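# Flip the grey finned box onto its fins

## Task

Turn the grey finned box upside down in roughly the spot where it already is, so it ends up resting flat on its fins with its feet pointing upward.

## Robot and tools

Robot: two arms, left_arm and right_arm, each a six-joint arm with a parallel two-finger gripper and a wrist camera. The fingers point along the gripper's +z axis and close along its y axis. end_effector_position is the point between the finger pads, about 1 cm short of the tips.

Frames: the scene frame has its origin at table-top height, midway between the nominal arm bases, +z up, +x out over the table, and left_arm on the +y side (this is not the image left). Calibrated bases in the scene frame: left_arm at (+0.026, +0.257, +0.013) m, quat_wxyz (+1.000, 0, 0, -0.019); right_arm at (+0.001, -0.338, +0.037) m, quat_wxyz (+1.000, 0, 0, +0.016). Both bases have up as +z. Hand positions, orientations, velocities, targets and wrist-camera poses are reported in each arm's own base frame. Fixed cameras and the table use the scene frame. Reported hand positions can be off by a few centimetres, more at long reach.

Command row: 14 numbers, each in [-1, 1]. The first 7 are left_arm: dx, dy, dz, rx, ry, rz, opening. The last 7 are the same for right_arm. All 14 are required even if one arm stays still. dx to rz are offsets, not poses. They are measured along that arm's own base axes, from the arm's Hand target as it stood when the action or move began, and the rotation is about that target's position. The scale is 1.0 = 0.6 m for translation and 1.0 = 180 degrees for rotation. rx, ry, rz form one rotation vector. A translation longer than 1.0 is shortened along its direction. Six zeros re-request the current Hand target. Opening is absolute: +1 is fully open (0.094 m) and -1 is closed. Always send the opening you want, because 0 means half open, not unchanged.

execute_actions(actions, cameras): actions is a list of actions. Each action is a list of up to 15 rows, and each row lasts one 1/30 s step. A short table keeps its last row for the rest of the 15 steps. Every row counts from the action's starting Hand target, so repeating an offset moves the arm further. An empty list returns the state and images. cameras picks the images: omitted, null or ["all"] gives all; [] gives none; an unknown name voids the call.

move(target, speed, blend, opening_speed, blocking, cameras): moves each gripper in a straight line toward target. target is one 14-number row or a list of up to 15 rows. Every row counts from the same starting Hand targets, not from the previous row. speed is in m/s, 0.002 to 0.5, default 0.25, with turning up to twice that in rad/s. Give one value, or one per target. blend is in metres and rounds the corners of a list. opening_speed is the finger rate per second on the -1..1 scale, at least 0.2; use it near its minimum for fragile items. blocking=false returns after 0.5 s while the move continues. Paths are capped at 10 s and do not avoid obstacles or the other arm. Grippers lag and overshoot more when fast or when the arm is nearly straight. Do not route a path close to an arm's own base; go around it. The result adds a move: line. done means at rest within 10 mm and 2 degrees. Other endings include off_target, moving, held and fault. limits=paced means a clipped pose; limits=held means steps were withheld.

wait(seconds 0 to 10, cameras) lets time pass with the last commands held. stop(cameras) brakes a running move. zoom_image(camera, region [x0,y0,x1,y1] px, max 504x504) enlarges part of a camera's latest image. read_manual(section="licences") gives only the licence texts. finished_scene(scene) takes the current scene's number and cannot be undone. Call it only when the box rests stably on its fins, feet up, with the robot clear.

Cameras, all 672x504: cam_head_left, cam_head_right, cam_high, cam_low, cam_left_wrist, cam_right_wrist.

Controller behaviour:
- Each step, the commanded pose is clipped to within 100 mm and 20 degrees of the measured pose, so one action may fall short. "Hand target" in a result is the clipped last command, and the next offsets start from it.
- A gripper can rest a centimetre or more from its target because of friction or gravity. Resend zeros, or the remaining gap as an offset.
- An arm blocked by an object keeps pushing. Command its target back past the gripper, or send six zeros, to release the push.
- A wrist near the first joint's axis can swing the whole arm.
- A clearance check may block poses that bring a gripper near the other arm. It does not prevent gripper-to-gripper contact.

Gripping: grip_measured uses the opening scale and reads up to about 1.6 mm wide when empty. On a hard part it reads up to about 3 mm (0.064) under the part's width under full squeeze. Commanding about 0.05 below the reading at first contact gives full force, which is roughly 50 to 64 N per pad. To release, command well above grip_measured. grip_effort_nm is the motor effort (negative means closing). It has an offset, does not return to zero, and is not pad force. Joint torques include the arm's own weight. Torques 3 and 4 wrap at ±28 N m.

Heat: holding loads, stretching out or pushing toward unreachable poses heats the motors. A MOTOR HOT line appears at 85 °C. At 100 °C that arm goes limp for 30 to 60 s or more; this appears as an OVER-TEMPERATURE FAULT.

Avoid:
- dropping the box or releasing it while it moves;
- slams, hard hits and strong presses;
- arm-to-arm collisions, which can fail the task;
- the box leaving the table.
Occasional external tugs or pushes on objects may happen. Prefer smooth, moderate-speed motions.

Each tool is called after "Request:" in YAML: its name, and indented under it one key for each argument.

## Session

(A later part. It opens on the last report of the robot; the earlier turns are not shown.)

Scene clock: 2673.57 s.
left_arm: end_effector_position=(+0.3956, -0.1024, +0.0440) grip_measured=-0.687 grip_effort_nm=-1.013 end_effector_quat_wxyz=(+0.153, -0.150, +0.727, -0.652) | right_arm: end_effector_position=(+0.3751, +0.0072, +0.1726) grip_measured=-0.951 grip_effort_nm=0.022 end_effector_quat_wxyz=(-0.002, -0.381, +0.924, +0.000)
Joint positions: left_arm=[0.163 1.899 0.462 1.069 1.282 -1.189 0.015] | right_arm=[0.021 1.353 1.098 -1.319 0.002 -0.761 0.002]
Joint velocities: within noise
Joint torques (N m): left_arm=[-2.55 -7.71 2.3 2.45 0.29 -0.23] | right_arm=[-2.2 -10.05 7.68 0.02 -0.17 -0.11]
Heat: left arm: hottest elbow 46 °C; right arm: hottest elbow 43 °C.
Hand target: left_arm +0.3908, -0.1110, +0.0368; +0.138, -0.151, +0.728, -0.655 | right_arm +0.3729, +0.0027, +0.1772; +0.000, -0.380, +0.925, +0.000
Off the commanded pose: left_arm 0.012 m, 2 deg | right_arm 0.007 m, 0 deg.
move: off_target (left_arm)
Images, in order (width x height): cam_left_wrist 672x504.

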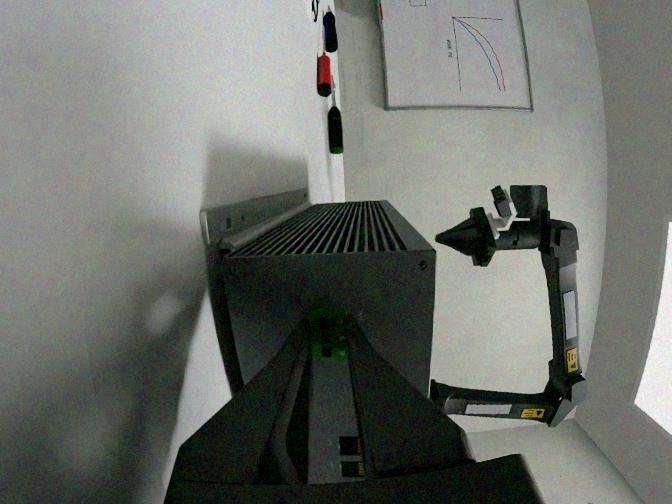

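Request:
move:
  target: [0.0413, -0.018, 0.151, 0.022, -0.0356, 0, -0.9, 0,0,0,0,0,0,-0.95]
  speed: 0.06
  cameras: ["cam_left_wrist"]

Request:
zoom_image:
  camera: "cam_left_wrist"
  region: [230, 220, 450, 385]

Scene clock: 2686.80 s.
left_arm: end_effector_position=(+0.3956, -0.1136, +0.0805) grip_measured=-0.687 grip_effort_nm=-1.013 end_effector_quat_wxyz=(+0.154, -0.164, +0.752, -0.620) | right_arm: end_effector_position=(+0.3751, +0.0072, +0.1726) grip_measured=-0.951 grip_effort_nm=0.017 end_effector_quat_wxyz=(-0.002, -0.381, +0.924, +0.000)
Joint positions: left_arm=[0.119 1.644 0.452 0.68 1.186 -1.062 0.015] | right_arm=[0.021 1.353 1.098 -1.319 0.002 -0.761 0.002]
Joint velocities: within noise
Joint torques (N m): left_arm=[-2.49 -13.8 8.77 2.58 1.79 -0.37] | right_arm=[-1.49 -9.41 7.65 0.08 -0.17 -0.1]
Heat: left arm: hottest elbow 45 °C; right arm: hottest elbow 43 °C.
Hand target: left_arm +0.4155, -0.1219, +0.1273; +0.183, -0.110, +0.741, -0.636 | right_arm +0.3729, +0.0027, +0.1772; +0.000, -0.380, +0.925, +0.000
Off the commanded pose: left_arm 0.052 m, 7 deg | right_arm 0.007 m, 0 deg.
move: off_target (left_arm)
Images, in order (width x height): cam_left_wrist 672x504.

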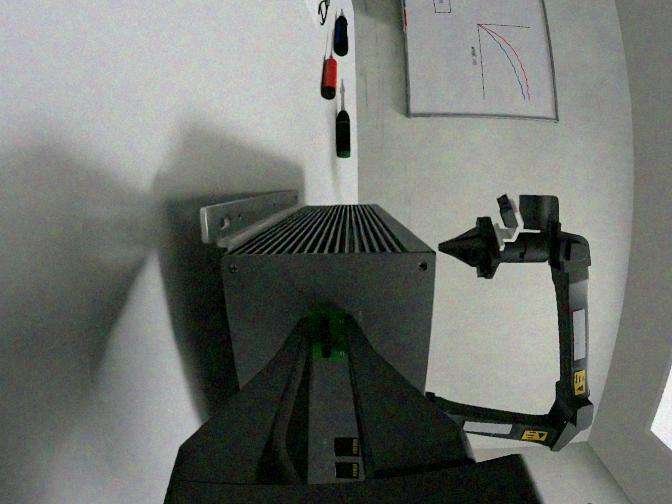

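Scaled by 2.291 from the camera's 672x504 image, which has a finer 960x720 frame.

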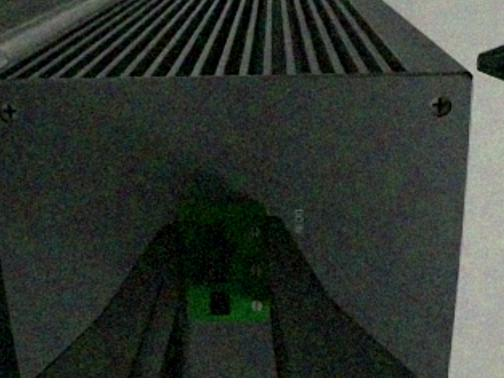

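Request:
move:
  target: [0.008, -0.0273, 0.0597, 0.027, 0, 0, -0.9, 0,0,0,0,0,0,-0.95]
  speed: 0.06
  cameras: ["cam_left_wrist"]

Request:
zoom_image:
  camera: "cam_left_wrist"
  region: [230, 220, 450, 385]

Scene clock: 2696.70 s.
left_arm: end_effector_position=(+0.3934, -0.1254, +0.1055) grip_measured=-0.687 grip_effort_nm=-1.009 end_effector_quat_wxyz=(+0.153, -0.160, +0.783, -0.582) | right_arm: end_effector_position=(+0.3751, +0.0072, +0.1726) grip_measured=-0.951 grip_effort_nm=0.017 end_effector_quat_wxyz=(-0.002, -0.381, +0.924, +0.000)
Joint positions: left_arm=[0.072 1.462 0.486 0.325 1.098 -0.92 0.015] | right_arm=[0.021 1.353 1.098 -1.319 0.002 -0.761 0.002]
Joint velocities: within noise
Joint torques (N m): left_arm=[-2.96 -12.1 12.26 2.44 2.07 -0.35] | right_arm=[-1.44 -9.29 7.56 0.18 -0.17 -0.11]
Heat: left arm: hottest elbow 45 °C; right arm: hottest elbow 43 °C.
Hand target: left_arm +0.4204, -0.1381, +0.1631; +0.188, -0.102, +0.768, -0.604 | right_arm +0.3729, +0.0027, +0.1772; +0.000, -0.380, +0.925, +0.000
Off the commanded pose: left_arm 0.065 m, 8 deg | right_arm 0.007 m, 0 deg.
move: off_target (left_arm)
Images, in order (width x height): cam_left_wrist 672x504.

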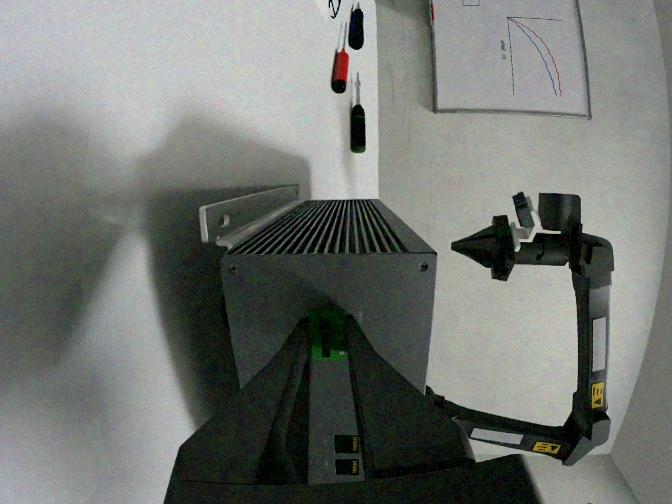

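Scaled by 2.291 from the camera's 672x504 image, which has a finer 960x720 frame.

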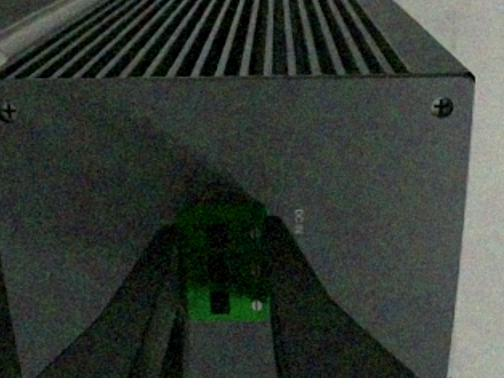

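Request:
move:
  target: [0.0183, -0.0192, 0.0488, 0.027, 0.001, 0, -0.9, 0,0,0,0,0,0,-0.95]
  speed: 0.06
  cameras: ["cam_left_wrist"]

Request:
zoom_image:
  camera: "cam_left_wrist"
  region: [230, 220, 450, 385]

Scene clock: 2709.40 s.
left_arm: end_effector_position=(+0.3984, -0.1381, +0.1255) grip_measured=-0.687 grip_effort_nm=-1.009 end_effector_quat_wxyz=(+0.144, -0.149, +0.811, -0.547) | right_arm: end_effector_position=(+0.3751, +0.0072, +0.1726) grip_measured=-0.951 grip_effort_nm=0.022 end_effector_quat_wxyz=(-0.002, -0.381, +0.924, +0.000)
Joint positions: left_arm=[0.023 1.371 0.562 0.046 1.022 -0.81 0.015] | right_arm=[0.021 1.353 1.098 -1.319 0.002 -0.761 0.002]
Joint velocities: within noise
Joint torques (N m): left_arm=[-2.49 -11.75 14.5 2.32 1.91 -0.34] | right_arm=[-1.79 -9.47 7.46 0.25 -0.12 -0.16]
Heat: left arm: hottest elbow 47 °C; right arm: hottest elbow 43 °C.
Hand target: left_arm +0.4313, -0.1497, +0.1924; +0.191, -0.095, +0.793, -0.571 | right_arm +0.3729, +0.0027, +0.1772; +0.000, -0.380, +0.925, +0.000
Off the commanded pose: left_arm 0.075 m, 9 deg | right_arm 0.007 m, 0 deg.
move: off_target (left_arm)
Images, in order (width x height): cam_left_wrist 672x504.

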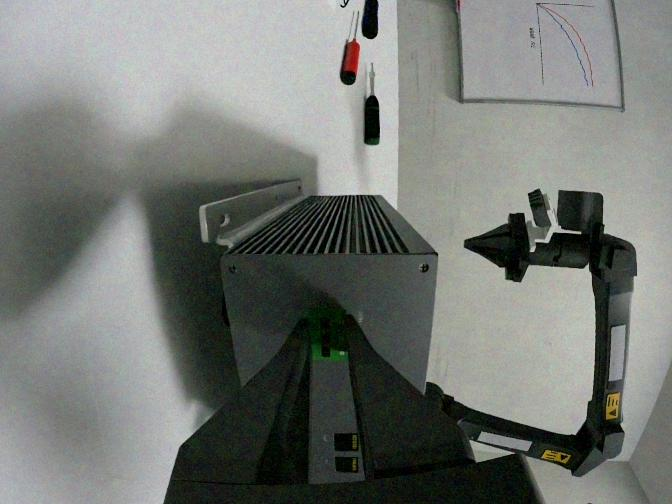

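Scaled by 2.291 from the camera's 672x504 image, which has a finer 960x720 frame.

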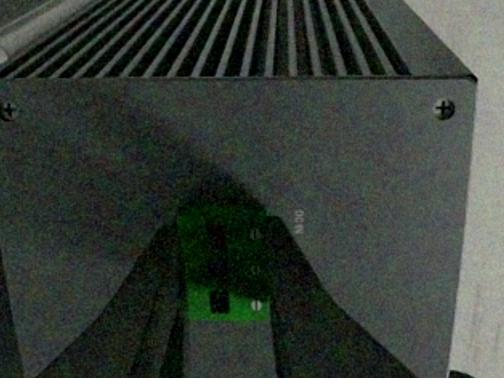

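Request:
execute_actions:
  actions: []
  cameras: ["cam_left_wrist","cam_head_left"]

Scene clock: 2767.87 s.
left_arm: end_effector_position=(+0.3985, -0.1381, +0.1256) grip_measured=-0.687 grip_effort_nm=-1.009 end_effector_quat_wxyz=(+0.144, -0.149, +0.811, -0.547) | right_arm: end_effector_position=(+0.3751, +0.0072, +0.1726) grip_measured=-0.951 grip_effort_nm=0.022 end_effector_quat_wxyz=(-0.002, -0.381, +0.924, +0.000)
Joint positions: left_arm=[0.023 1.371 0.562 0.045 1.022 -0.81 0.015] | right_arm=[0.021 1.353 1.098 -1.319 0.002 -0.761 0.002]
Joint velocities: within noise
Joint torques (N m): left_arm=[-2.43 -11.81 14.53 2.39 1.91 -0.35] | right_arm=[-2.02 -9.64 7.56 0.23 -0.18 -0.11]
Heat: left arm: hottest elbow 57 °C; right arm: hottest elbow 43 °C.
Hand target: left_arm +0.4314, -0.1497, +0.1924; +0.191, -0.095, +0.793, -0.571 | right_arm +0.3729, +0.0027, +0.1772; +0.000, -0.380, +0.925, +0.000
Tool commands: left_gripper/opening=-0.9 right_gripper/opening=-0.95
Off the commanded pose: left_arm 0.075 m, 9 deg | right_arm 0.007 m, 0 deg.
Images, in order (width x height): cam_head_left 672x504, cam_left_wrist 672x504.

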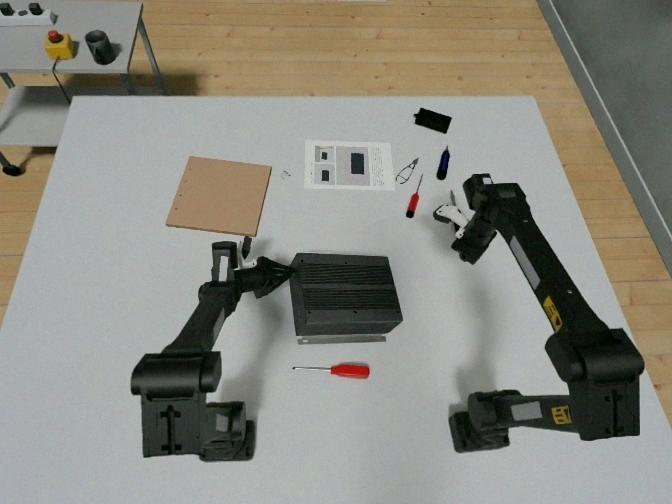

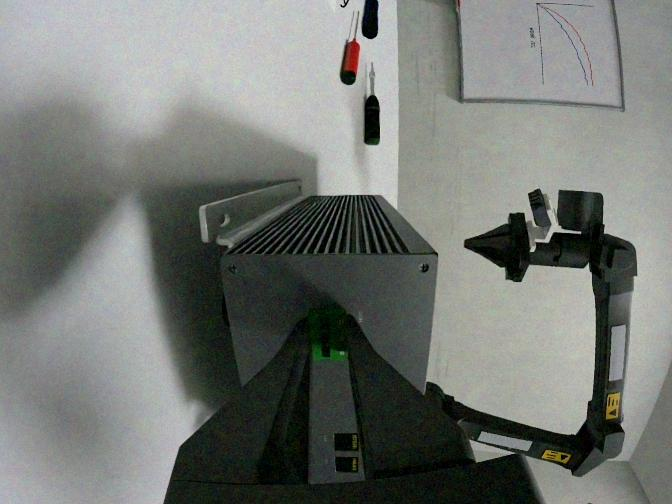

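Request:
move:
  target: [-0.0023,-0.03,0.026,0.0275,0.004,0,-0.9,0,0,0,0,0,0,-0.95]
  speed: 0.06
  cameras: ["cam_left_wrist"]

Scene clock: 2777.73 s.
left_arm: end_effector_position=(+0.4026, -0.1506, +0.1431) grip_measured=-0.687 grip_effort_nm=-1.013 end_effector_quat_wxyz=(+0.147, -0.141, +0.836, -0.510) | right_arm: end_effector_position=(+0.3751, +0.0072, +0.1726) grip_measured=-0.951 grip_effort_nm=0.017 end_effector_quat_wxyz=(-0.002, -0.381, +0.924, +0.000)
Joint positions: left_arm=[-0.032 1.309 0.623 -0.127 0.924 -0.757 0.015] | right_arm=[0.021 1.353 1.098 -1.319 0.002 -0.761 0.002]
Joint velocities: within noise
Joint torques (N m): left_arm=[-3.08 -11.05 14.99 2.18 1.79 -0.27] | right_arm=[-1.61 -9.58 7.72 0.2 -0.19 -0.11]
Heat: left arm: hottest elbow 58 °C; right arm: hottest elbow 43 °C.
Hand target: left_arm +0.4300, -0.1677, +0.2080; +0.189, -0.090, +0.818, -0.536 | right_arm +0.3729, +0.0027, +0.1772; +0.000, -0.380, +0.925, +0.000
Off the commanded pose: left_arm 0.073 m, 8 deg | right_arm 0.007 m, 0 deg.
move: off_target (left_arm)
Images, in order (width x height): cam_left_wrist 672x504.

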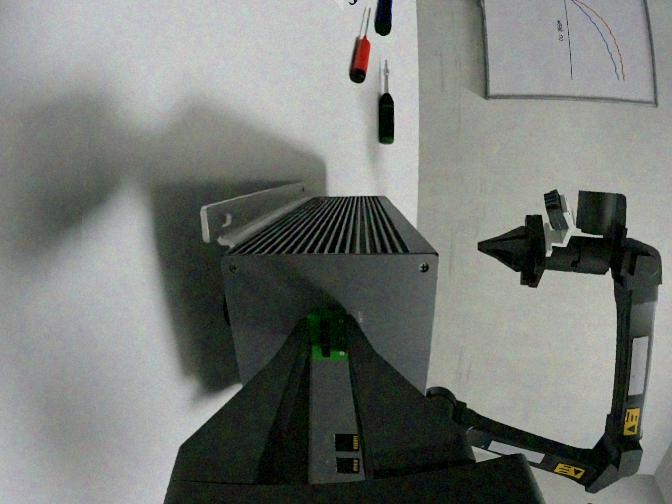

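Request:
move:
  target: [0.0017,-0.0265,0.03,0.0385,0.0057,0,-0.9,0,0,0,0,0,0,-0.95]
  speed: 0.06
  cameras: ["cam_left_wrist"]

Request:
zoom_image:
  camera: "cam_left_wrist"
  region: [230, 220, 450, 385]

Scene clock: 2790.73 s.
left_arm: end_effector_position=(+0.4059, -0.1664, +0.1629) grip_measured=-0.687 grip_effort_nm=-1.009 end_effector_quat_wxyz=(+0.141, -0.127, +0.867, -0.460) | right_arm: end_effector_position=(+0.3751, +0.0072, +0.1726) grip_measured=-0.951 grip_effort_nm=0.022 end_effector_quat_wxyz=(-0.002, -0.381, +0.924, +0.000)
Joint positions: left_arm=[-0.101 1.266 0.717 -0.337 0.806 -0.693 0.015] | right_arm=[0.021 1.353 1.098 -1.319 0.002 -0.761 0.002]
Joint velocities: within noise
Joint torques (N m): left_arm=[-2.9 -10.64 15.53 1.92 1.37 -0.22] | right_arm=[-1.38 -9.76 7.58 0.1 -0.15 -0.11]
Heat: left arm: hottest elbow 61 °C; right arm: hottest elbow 43 °C.
Hand target: left_arm +0.4310, -0.1835, +0.2259; +0.187, -0.084, +0.850, -0.484 | right_arm +0.3729, +0.0027, +0.1772; +0.000, -0.380, +0.925, +0.000
Off the commanded pose: left_arm 0.070 m, 8 deg | right_arm 0.007 m, 0 deg.
move: off_target (left_arm)
Images, in order (width x height): cam_left_wrist 672x504.

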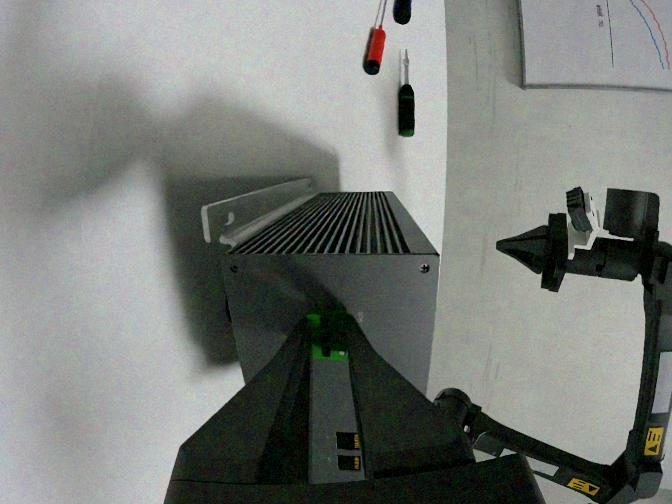

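Scaled by 2.291 from the camera's 672x504 image, which has a finer 960x720 frame.

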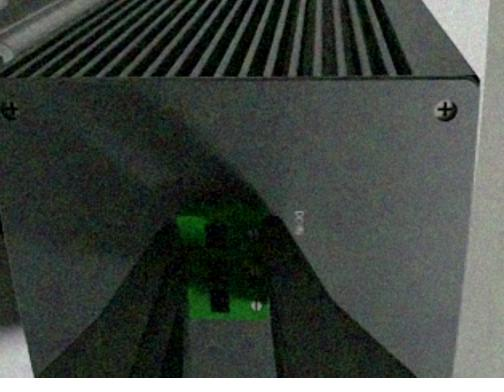

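Request:
move:
  target: [0.0025,-0.043,0.034,0.0495,0.0073,0,-0.9,0,0,0,0,0,0,-0.95]
  speed: 0.06
  cameras: ["cam_left_wrist"]

Request:
zoom_image:
  camera: "cam_left_wrist"
  region: [230, 220, 450, 385]

Scene clock: 2805.27 s.
left_arm: end_effector_position=(+0.4102, -0.1927, +0.1906) grip_measured=-0.689 grip_effort_nm=-1.009 end_effector_quat_wxyz=(+0.139, -0.109, +0.902, -0.394) | right_arm: end_effector_position=(+0.3751, +0.0072, +0.1726) grip_measured=-0.951 grip_effort_nm=0.022 end_effector_quat_wxyz=(-0.002, -0.381, +0.924, +0.000)
Joint positions: left_arm=[-0.211 1.245 0.845 -0.544 0.636 -0.665 0.015] | right_arm=[0.021 1.353 1.098 -1.319 0.002 -0.761 0.002]
Joint velocities: within noise
Joint torques (N m): left_arm=[-2.32 -9.52 15.88 1.85 0.89 -0.09] | right_arm=[-1.79 -9.7 7.6 0.18 -0.18 -0.12]
Heat: left arm: hottest elbow 63 °C; right arm: hottest elbow 43 °C.
Hand target: left_arm +0.4325, -0.2094, +0.2464; +0.183, -0.074, +0.888, -0.416 | right_arm +0.3729, +0.0027, +0.1772; +0.000, -0.380, +0.925, +0.000
Off the commanded pose: left_arm 0.062 m, 7 deg | right_arm 0.007 m, 0 deg.
move: off_target (left_arm)
Images, in order (width x height): cam_left_wrist 672x504.

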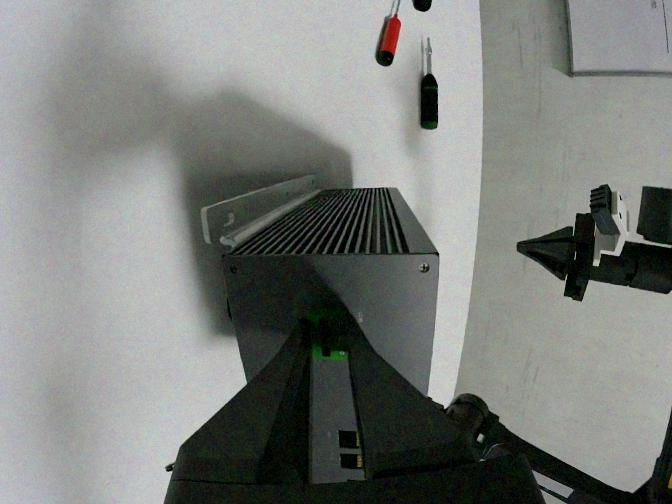

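Scaled by 2.291 from the camera's 672x504 image, which has a finer 960x720 frame.

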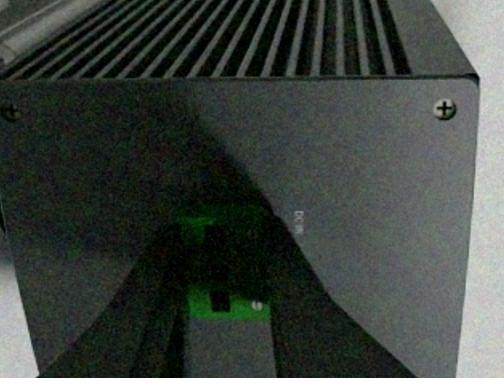

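Request:
move:
  target: [0.0017,-0.0612,0.019,0.047,0.007,0,-0.9,0,0,0,0,0,0,-0.95]
  speed: 0.06
  cameras: ["cam_left_wrist"]

Request:
zoom_image:
  camera: "cam_left_wrist"
  region: [230, 220, 450, 385]

Scene clock: 2827.93 s.
left_arm: end_effector_position=(+0.4140, -0.2268, +0.2180) grip_measured=-0.690 grip_effort_nm=-1.009 end_effector_quat_wxyz=(+0.149, -0.088, +0.928, -0.328) | right_arm: end_effector_position=(+0.3751, +0.0072, +0.1726) grip_measured=-0.951 grip_effort_nm=0.017 end_effector_quat_wxyz=(-0.002, -0.381, +0.924, +0.000)
Joint positions: left_arm=[-0.34 1.256 0.976 -0.687 0.454 -0.673 0.015] | right_arm=[0.021 1.353 1.098 -1.319 0.002 -0.761 0.002]
Joint velocities: within noise
Joint torques (N m): left_arm=[-2.61 -7.53 15.68 2.02 0.61 -0.11] | right_arm=[-2.43 -9.11 7.76 0.17 -0.15 -0.18]
Heat: left arm: hottest elbow 65 °C; right arm: hottest elbow 43 °C.
Hand target: left_arm +0.4336, -0.2460, +0.2579; +0.179, -0.065, +0.918, -0.349 | right_arm +0.3729, +0.0027, +0.1772; +0.000, -0.380, +0.925, +0.000
Off the commanded pose: left_arm 0.048 m, 5 deg | right_arm 0.007 m, 0 deg.
move: off_target (left_arm)
Images, in order (width x height): cam_left_wrist 672x504.

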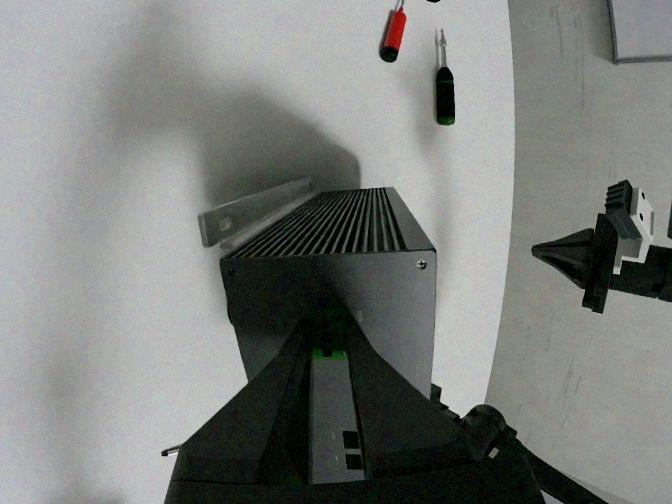

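Scaled by 2.291 from the camera's 672x504 image, which has a finer 960x720 frame.

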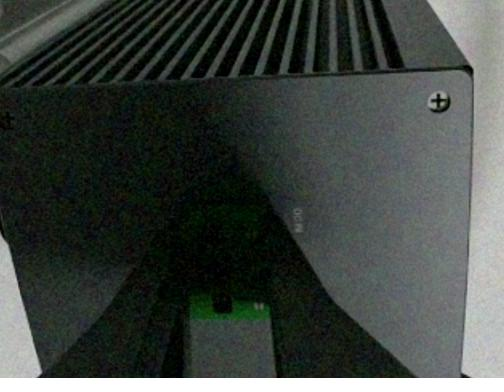

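Request:
move:
  target: [0.0037,-0.0677,0.0168,0.038,0.0125,0.008,-0.9,0,0,0,0,0,0,-0.95]
  speed: 0.06
  cameras: ["cam_left_wrist"]

Request:
zoom_image:
  camera: "cam_left_wrist"
  region: [230, 220, 450, 385]

Scene clock: 2851.70 s.
left_arm: end_effector_position=(+0.4185, -0.2677, +0.2407) grip_measured=-0.690 grip_effort_nm=-1.009 end_effector_quat_wxyz=(+0.149, -0.084, +0.947, -0.271) | right_arm: end_effector_position=(+0.3751, +0.0072, +0.1726) grip_measured=-0.951 grip_effort_nm=0.022 end_effector_quat_wxyz=(-0.002, -0.381, +0.924, +0.000)
Joint positions: left_arm=[-0.468 1.314 1.124 -0.816 0.292 -0.731 0.015] | right_arm=[0.021 1.353 1.098 -1.319 0.002 -0.761 0.002]
Joint velocities: within noise
Joint torques (N m): left_arm=[-2.26 -7.59 15.08 2.13 0.42 -0.19] | right_arm=[-1.38 -9.58 7.61 0.16 -0.13 -0.12]
Heat: left arm: hottest elbow 70 °C; right arm: hottest elbow 43 °C.
Hand target: left_arm +0.4358, -0.2866, +0.2680; +0.169, -0.073, +0.939, -0.290 | right_arm +0.3729, +0.0027, +0.1772; +0.000, -0.380, +0.925, +0.000
Off the commanded pose: left_arm 0.037 m, 3 deg | right_arm 0.007 m, 0 deg.
move: off_target (left_arm)
Images, in order (width x height): cam_left_wrist 672x504.

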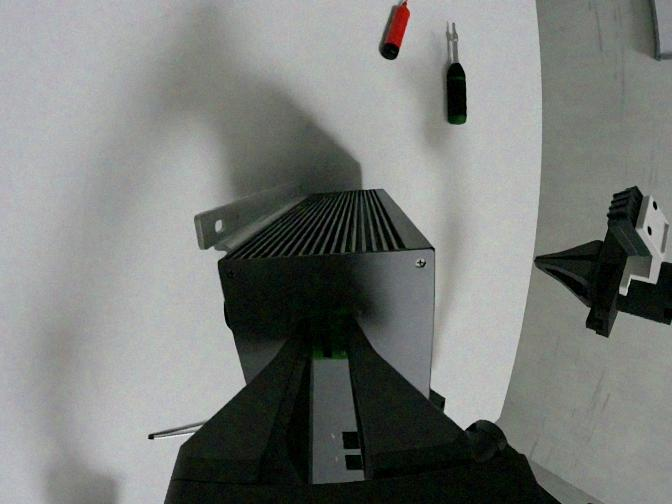

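Scaled by 2.291 from the camera's 672x504 image, which has a finer 960x720 frame.

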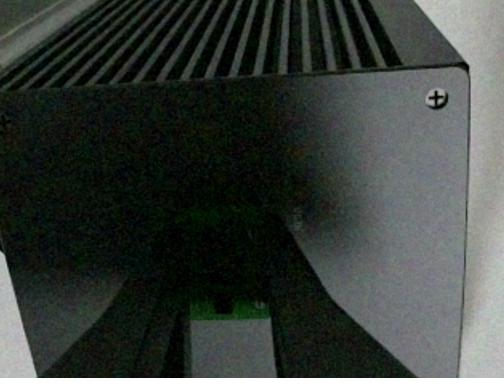

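Request:
move:
  target: [0.0045,-0.0657,0.0095,0.039,0.009,0.004,-0.9,0,0,0,0,0,0,-0.95]
  speed: 0.06
  cameras: ["cam_left_wrist"]

Request:
zoom_image:
  camera: "cam_left_wrist"
  region: [230, 220, 450, 385]

Scene clock: 2862.27 s.
left_arm: end_effector_position=(+0.4244, -0.3072, +0.2559) grip_measured=-0.690 grip_effort_nm=-1.009 end_effector_quat_wxyz=(+0.150, -0.073, +0.963, -0.213) | right_arm: end_effector_position=(+0.3751, +0.0072, +0.1726) grip_measured=-0.951 grip_effort_nm=0.022 end_effector_quat_wxyz=(-0.002, -0.381, +0.924, +0.000)
Joint positions: left_arm=[-0.576 1.403 1.282 -0.943 0.151 -0.767 0.015] | right_arm=[0.021 1.353 1.098 -1.319 0.002 -0.761 0.002]
Joint velocities: within noise
Joint torques (N m): left_arm=[-2.02 -8.35 14.46 1.96 0.34 -0.34] | right_arm=[-1.85 -9.64 7.58 0.12 -0.16 -0.17]
Heat: left arm: hottest elbow 67 °C; right arm: hottest elbow 43 °C.
Hand target: left_arm +0.4385, -0.3262, +0.2736; +0.161, -0.072, +0.957, -0.229 | right_arm +0.3729, +0.0027, +0.1772; +0.000, -0.380, +0.925, +0.000
Off the commanded pose: left_arm 0.030 m, 2 deg | right_arm 0.007 m, 0 deg.
move: off_target (left_arm)
Images, in order (width x height): cam_left_wrist 672x504.

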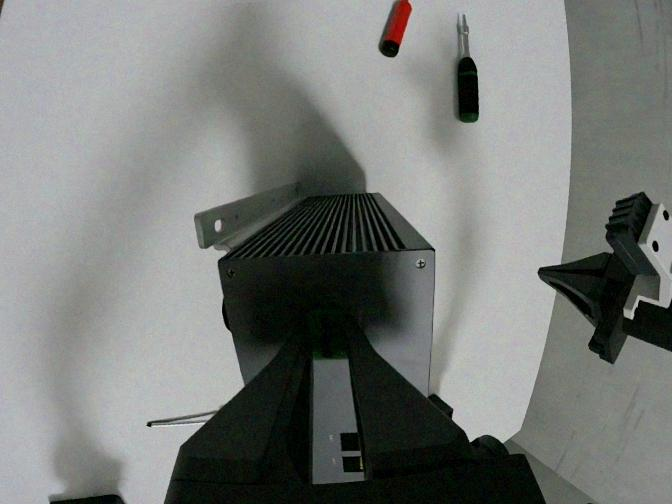

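Scaled by 2.291 from the camera's 672x504 image, which has a finer 960x720 frame.

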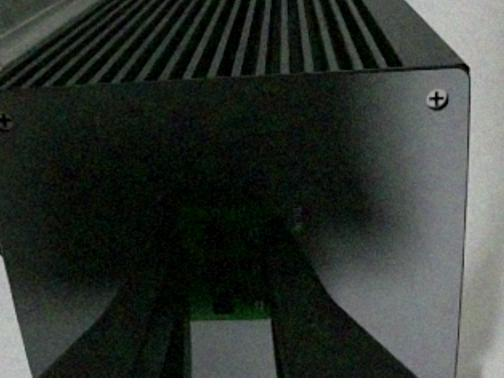

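Request:
move:
  target: [0.0087,-0.0527,0.0063,0.0385,0.008,0.003,-0.9,0,0,0,0,0,0,-0.95]
  speed: 0.06
  cameras: ["cam_left_wrist","cam_head_left"]

Request:
zoom_image:
  camera: "cam_head_left"
  region: [200, 200, 460, 395]

Scene clock: 2881.73 s.
left_arm: end_effector_position=(+0.4276, -0.3436, +0.2654) grip_measured=-0.690 grip_effort_nm=-1.004 end_effector_quat_wxyz=(+0.143, -0.064, +0.975, -0.157) | right_arm: end_effector_position=(+0.3751, +0.0072, +0.1726) grip_measured=-0.951 grip_effort_nm=0.012 end_effector_quat_wxyz=(-0.002, -0.381, +0.924, +0.000)
Joint positions: left_arm=[-0.663 1.507 1.446 -1.083 0.042 -0.803 0.015] | right_arm=[0.021 1.353 1.098 -1.319 0.002 -0.761 0.002]
Joint velocities: within noise
Joint torques (N m): left_arm=[-0.91 -9.93 13.91 1.76 0.07 -0.32] | right_arm=[-1.55 -9.88 7.69 0.13 -0.21 -0.16]
Heat: left arm: hottest elbow 64 °C; right arm: hottest elbow 43 °C.
Hand target: left_arm +0.4437, -0.3578, +0.2774; +0.154, -0.070, +0.971, -0.170 | right_arm +0.3729, +0.0027, +0.1772; +0.000, -0.380, +0.925, +0.000
Off the commanded pose: left_arm 0.025 m, 2 deg | right_arm 0.007 m, 0 deg.
move: off_target (left_arm)
Images, in order (width x height): cam_head_left 672x504, cam_left_wrist 672x504.

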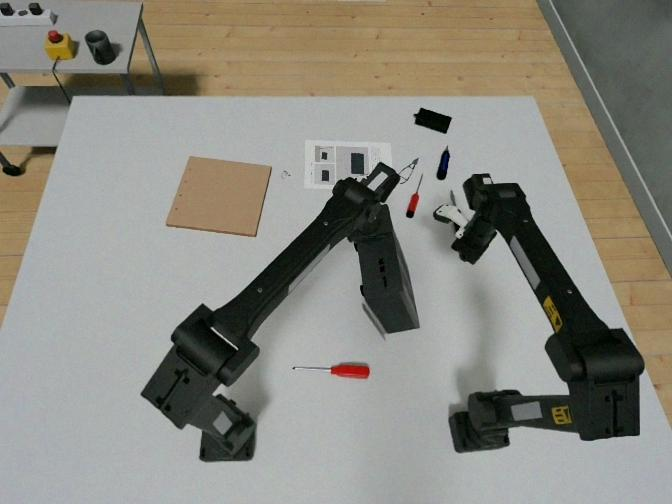

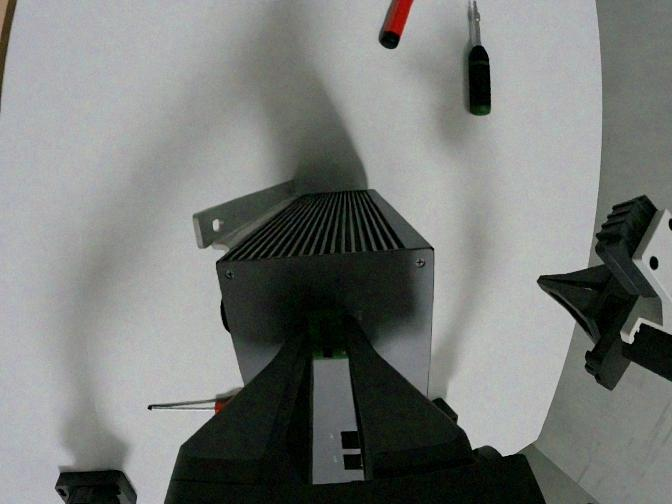

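Scaled by 1.938.

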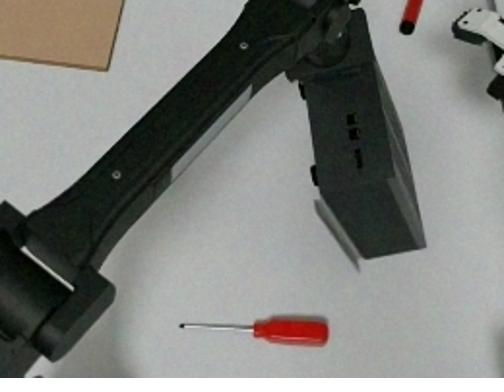

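Request:
move:
  target: [0.0042,-0.0533,0.005,0.037,0.0075,0.005,-0.9,0,0,0,0,0,0,-0.95]
  speed: 0.06
  cameras: ["cam_left_wrist","cam_low"]

Scene clock: 2896.37 s.
left_arm: end_effector_position=(+0.4300, -0.3802, +0.2696) grip_measured=-0.690 grip_effort_nm=-1.009 end_effector_quat_wxyz=(+0.137, -0.058, +0.984, -0.100) | right_arm: end_effector_position=(+0.3751, +0.0072, +0.1726) grip_measured=-0.951 grip_effort_nm=0.022 end_effector_quat_wxyz=(-0.002, -0.381, +0.924, +0.000)
Joint positions: left_arm=[-0.74 1.627 1.618 -1.225 -0.057 -0.848 0.015] | right_arm=[0.021 1.353 1.098 -1.319 0.002 -0.761 0.002]
Joint velocities: within noise
Joint torques (N m): left_arm=[-0.21 -11.93 13.9 1.44 -0.11 -0.35] | right_arm=[-1.85 -9.64 7.68 0.2 -0.23 -0.12]
Heat: left arm: hottest elbow 64 °C; right arm: hottest elbow 43 °C.
Hand target: left_arm +0.4461, -0.3898, +0.2804; +0.148, -0.070, +0.980, -0.111 | right_arm +0.3729, +0.0027, +0.1772; +0.000, -0.380, +0.925, +0.000
Off the commanded pose: left_arm 0.022 m, 2 deg | right_arm 0.007 m, 0 deg.
move: off_target (left_arm)
Images, in order (width x height): cam_low 672x504, cam_left_wrist 672x504.

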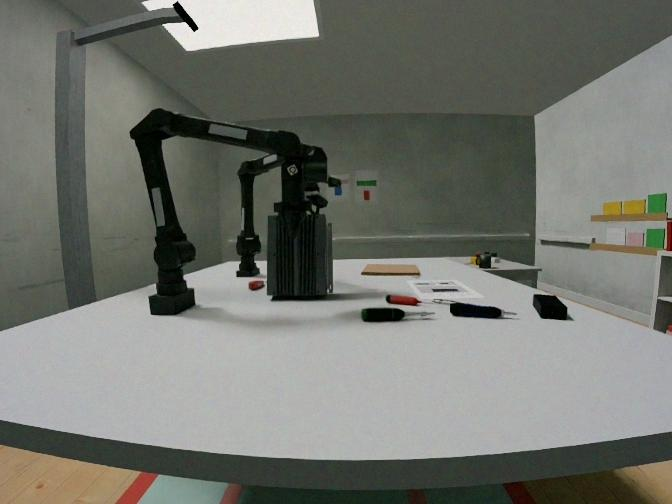

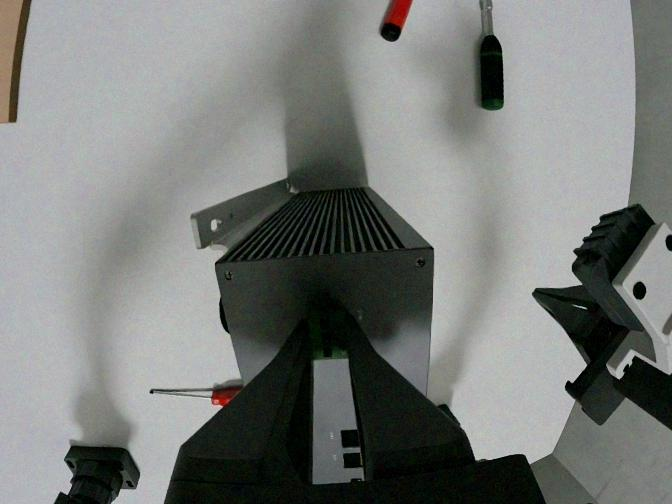

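Request:
move:
  target: [0.0043,-0.0515,0.0003,0.037,0.0075,0.005,-0.9,0,0,0,0,0,0,-0.95]
  speed: 0.06
  cameras: ["cam_left_wrist","cam_low"]

Request:
zoom_image:
  camera: "cam_low"
  region: [200, 160, 400, 310]

Scene clock: 2905.90 s.
left_arm: end_effector_position=(+0.4321, -0.4162, +0.2689) grip_measured=-0.689 grip_effort_nm=-1.013 end_effector_quat_wxyz=(+0.130, -0.053, +0.989, -0.042) | right_arm: end_effector_position=(+0.3751, +0.0072, +0.1726) grip_measured=-0.951 grip_effort_nm=0.022 end_effector_quat_wxyz=(-0.002, -0.381, +0.924, +0.000)
Joint positions: left_arm=[-0.806 1.764 1.809 -1.381 -0.141 -0.896 0.015] | right_arm=[0.021 1.353 1.098 -1.319 0.002 -0.761 0.002]
Joint velocities: within noise
Joint torques (N m): left_arm=[0.38 -14.45 13.55 0.92 -0.29 -0.4] | right_arm=[-2.08 -9.88 7.64 0.08 -0.19 -0.12]
Heat: left arm: hottest elbow 63 °C; right arm: hottest elbow 43 °C.
Hand target: left_arm +0.4487, -0.4207, +0.2805; +0.141, -0.070, +0.986, -0.052 | right_arm +0.3729, +0.0027, +0.1772; +0.000, -0.380, +0.925, +0.000
Off the commanded pose: left_arm 0.021 m, 3 deg | right_arm 0.007 m, 0 deg.
move: off_target (left_arm)
Images, in order (width x height): cam_low 672x504, cam_left_wrist 672x504.

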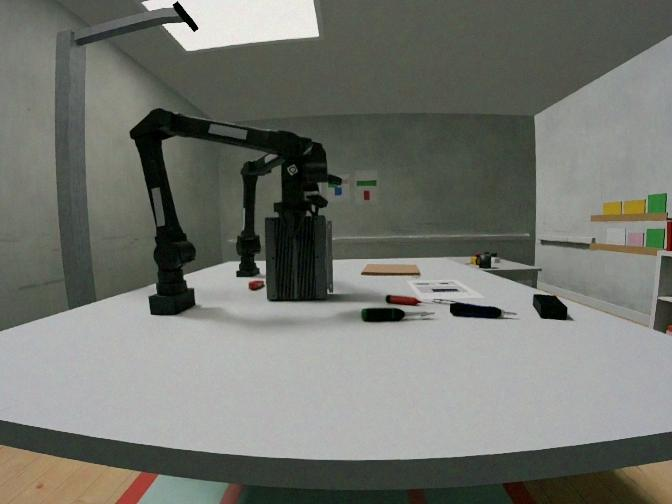

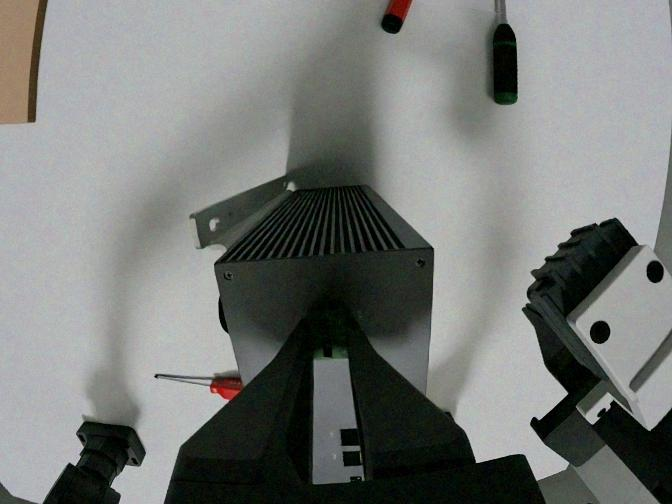

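Scaled by 2.520.

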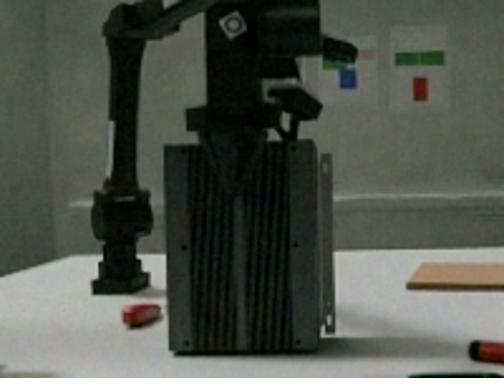

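Request:
move:
  target: [0.006,-0.051,-0.0035,0.038,0.0065,0.003,-0.9,0,0,0,0,0,0,-0.95]
  speed: 0.05
  cameras: ["cam_left_wrist","cam_low"]

Scene clock: 2921.60 s.
left_arm: end_effector_position=(+0.4336, -0.4422, +0.2651) grip_measured=-0.689 grip_effort_nm=-1.009 end_effector_quat_wxyz=(+0.116, -0.049, +0.992, +0.026) | right_arm: end_effector_position=(+0.3751, +0.0072, +0.1726) grip_measured=-0.951 grip_effort_nm=0.017 end_effector_quat_wxyz=(-0.002, -0.381, +0.924, +0.000)
Joint positions: left_arm=[-0.854 1.914 2.023 -1.575 -0.215 -0.941 0.015] | right_arm=[0.021 1.353 1.098 -1.319 0.002 -0.761 0.002]
Joint velocities: within noise
Joint torques (N m): left_arm=[0.21 -15.85 14.11 1.24 -0.53 -0.41] | right_arm=[-2.32 -9.82 7.66 0.09 -0.17 -0.14]
Heat: left arm: hottest elbow 61 °C; right arm: hottest elbow 43 °C.
Hand target: left_arm +0.4523, -0.4513, +0.2784; +0.135, -0.067, +0.989, +0.009 | right_arm +0.3730, +0.0028, +0.1771; +0.000, -0.380, +0.925, +0.000 (last step not sent: back at the drive's target)
Off the commanded pose: left_arm 0.025 m, 4 deg | right_arm 0.007 m, 0 deg.
move: held (right_arm), off_target (left_arm); limits=held
pose unreachable (right arm): on one or more control steps of this call, first in action 0 (counted from 0), this arm could not follow its commanded pose, so it was not sent that pose on those steps. On the call's last step it was still not sent that pose. It may still have moved: this result reports where it is.
cause: moving toward the commanded pose would bring a part of the arm too close to another arm (this arm's wrist (the part past joint 4) and the left arm's wrist (the part past joint 4), along the way the arms are being sent, or toward where that arm still pushes).
Images, in order (width x height): cam_low 672x504, cam_left_wrist 672x504.

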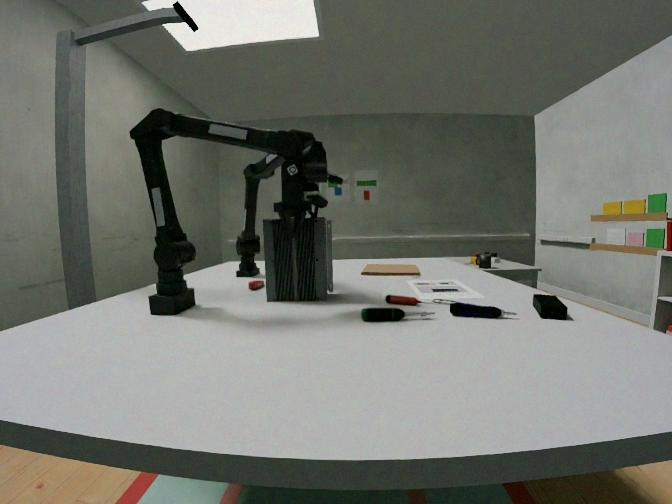

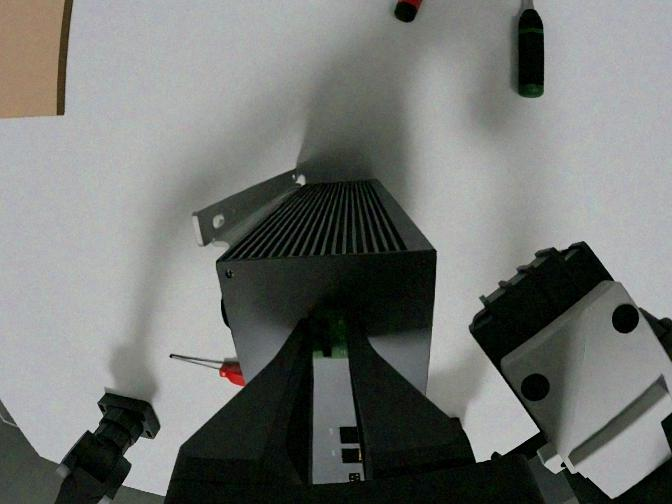

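Request:
move:
  target: [0,0,0,0,0,0,-0.9,0,-0.333,0,0,0,0,-0.95]
  speed: 0.15
  cameras: ["cam_low"]

Request:
zoom_image:
  camera: "cam_low"
  region: [200, 160, 400, 310]

Scene clock: 2933.27 s.
left_arm: end_effector_position=(+0.4336, -0.4422, +0.2652) grip_measured=-0.689 grip_effort_nm=-1.009 end_effector_quat_wxyz=(+0.116, -0.049, +0.992, +0.026) | right_arm: end_effector_position=(+0.3751, -0.0032, +0.1726) grip_measured=-0.951 grip_effort_nm=0.017 end_effector_quat_wxyz=(-0.002, -0.380, +0.925, +0.000)
Joint positions: left_arm=[-0.854 1.914 2.023 -1.575 -0.215 -0.941 0.015] | right_arm=[-0.007 1.353 1.098 -1.319 0.002 -0.787 0.002]
Joint velocities: within noise
Joint torques (N m): left_arm=[0.15 -16.91 12.96 1.42 -0.5 -0.4] | right_arm=[-1.61 -10.52 7.88 0.14 -0.17 -0.11]
Heat: left arm: hottest elbow 62 °C; right arm: hottest elbow 43 °C.
Hand target: left_arm +0.4504, -0.4491, +0.2786; +0.136, -0.067, +0.988, +0.008 (not the last commanded pose) | right_arm +0.3730, -0.0076, +0.1771; +0.000, -0.380, +0.925, +0.000 (not the last commanded pose)
Off the commanded pose: left_arm 0.025 m, 4 deg | right_arm 0.194 m, 0 deg.
held back during your reply time or a wait (right arm), on 90 control steps: a part of the arm was too close to another arm, or the arm's last command would have brought one too close.
move: held (left_arm; a check stopped the path), off_target (right_arm; braked when a check withheld steps of left_arm); limits=held
pose unreachable (left arm): on one or more control steps of this call, first in action 0 (counted from 0), this arm could not follow its commanded pose, so it was not sent that pose on those steps. It may still have moved: this result reports where it is.
cause: moving toward the commanded pose would bring a part of the arm too close to another arm (this arm's wrist (the part past joint 4) and the right arm's wrist (the part past joint 4)).
Images, in order (width x height): cam_low 672x504.

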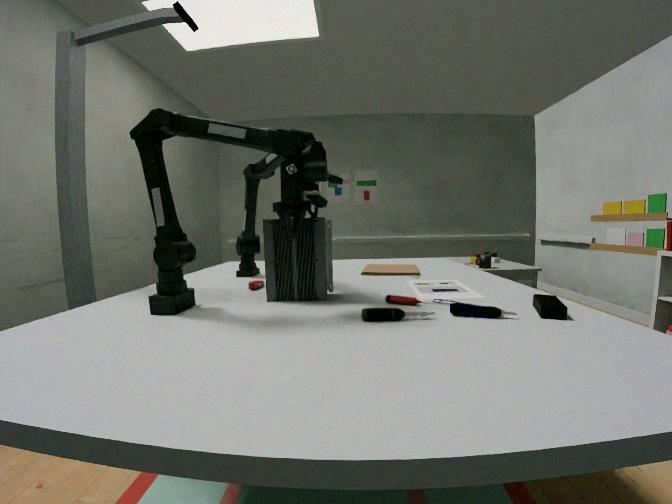

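Scaled by 2.520.

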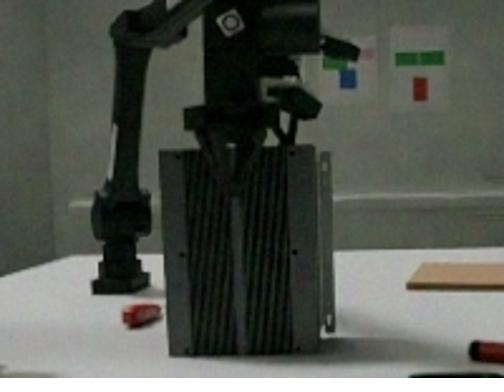

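Request:
execute_actions:
  actions:
    - [[0,0.004,0,0,0,0,-0.9,0,-0.006,0,0,0,0,-0.95],[0,0.008,0,0,0,0,-0.9,0,-0.012,0,0,0,0,-0.95],[0,0.012,0,0,0,0,-0.9,0,-0.02,0,0,0,0,-0.95],[0,0.012,0,0,0,0,-0.9,0,-0.028,0,0,0,0,-0.95],[0,0.012,0,0,0,0,-0.9,0,-0.036,0,0,0,0,-0.95],[0,0.012,0,0,0,0,-0.9,0,-0.044,0,0,0,0,-0.95],[0,0.012,0,0,0,0,-0.9,0,-0.052,0,0,0,0,-0.95],[0,0.012,0,0,0,0,-0.9,0,-0.06,0,0,0,0,-0.95],[0,0.012,0,0,0,0,-0.9,0,-0.068,0,0,0,0,-0.95],[0,0.012,0,0,0,0,-0.9,0,-0.075,0,0,0,0,-0.95],[0,0.012,0,0,0,0,-0.9,0,-0.082,0,0,0,0,-0.95],[0,0.012,0,0,0,0,-0.9,0,-0.088,0,0,0,0,-0.95],[0,0.012,0,0,0,0,-0.9,0,-0.093,0,0,0,0,-0.95],[0,0.012,0,0,0,0,-0.9,0,-0.097,0,0,0,0,-0.95],[0,0.012,0,0,0,0,-0.9,0,-0.1,0,0,0,0,-0.95]]
  cameras: ["cam_left_wrist"]

Scene clock: 2948.10 s.
left_arm: end_effector_position=(+0.4336, -0.4422, +0.2652) grip_measured=-0.689 grip_effort_nm=-1.013 end_effector_quat_wxyz=(+0.116, -0.049, +0.992, +0.026) | right_arm: end_effector_position=(+0.3700, -0.0621, +0.1726) grip_measured=-0.951 grip_effort_nm=0.017 end_effector_quat_wxyz=(-0.002, -0.379, +0.925, +0.000)
Joint positions: left_arm=[-0.854 1.914 2.023 -1.575 -0.215 -0.941 0.015] | right_arm=[-0.164 1.353 1.098 -1.319 0.001 -0.942 0.002]
Joint velocities: within noise
Joint torques (N m): left_arm=[0.85 -18.2 11.04 1.83 -0.46 -0.32] | right_arm=[-1.85 -8.53 8.65 0.29 -0.09 -0.18]
Heat: left arm: hottest elbow 61 °C; right arm: hottest elbow 43 °C.
Hand target: left_arm +0.4504, -0.4419, +0.2786; +0.136, -0.067, +0.988, +0.008 | right_arm +0.3729, -0.0676, +0.1771; +0.000, -0.380, +0.925, +0.000
Off the commanded pose: left_arm 0.021 m, 4 deg | right_arm 0.008 m, 0 deg.
Images, in order (width x height): cam_left_wrist 672x504.

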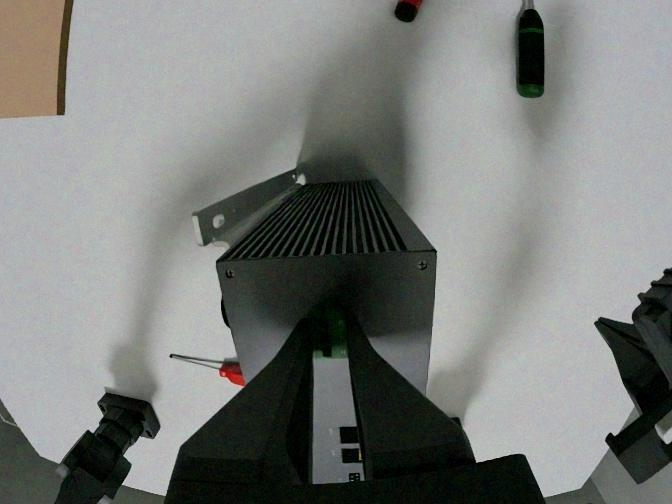

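Request:
move:
  target: [0,0,0,0,0,0,-0.9,0,-0.25,0.03,0,0,0,-0.95]
  speed: 0.2
  cameras: []

Scene clock: 2954.43 s.
left_arm: end_effector_position=(+0.4336, -0.4422, +0.2652) grip_measured=-0.689 grip_effort_nm=-1.013 end_effector_quat_wxyz=(+0.116, -0.049, +0.992, +0.026) | right_arm: end_effector_position=(+0.3622, -0.2079, +0.1821) grip_measured=-0.951 grip_effort_nm=0.022 end_effector_quat_wxyz=(-0.010, -0.379, +0.925, +0.010)
Joint positions: left_arm=[-0.854 1.914 2.023 -1.575 -0.215 -0.941 0.015] | right_arm=[-0.518 1.472 1.245 -1.37 0.004 -1.295 0.002]
Joint velocities: within noise
Joint torques (N m): left_arm=[0.91 -18.2 11.1 1.89 -0.46 -0.32] | right_arm=[-0.73 -9.82 11.02 0.06 -0.26 -0.14]
Heat: left arm: hottest elbow 61 °C; right arm: hottest elbow 44 °C.
Hand target: left_arm +0.4504, -0.4419, +0.2786; +0.136, -0.067, +0.988, +0.008 | right_arm +0.3729, -0.2176, +0.1950; +0.000, -0.380, +0.925, +0.000
Off the commanded pose: left_arm 0.021 m, 4 deg | right_arm 0.019 m, 2 deg.
move: off_target (left_arm, right_arm)
No camera images: "cameras" was empty.


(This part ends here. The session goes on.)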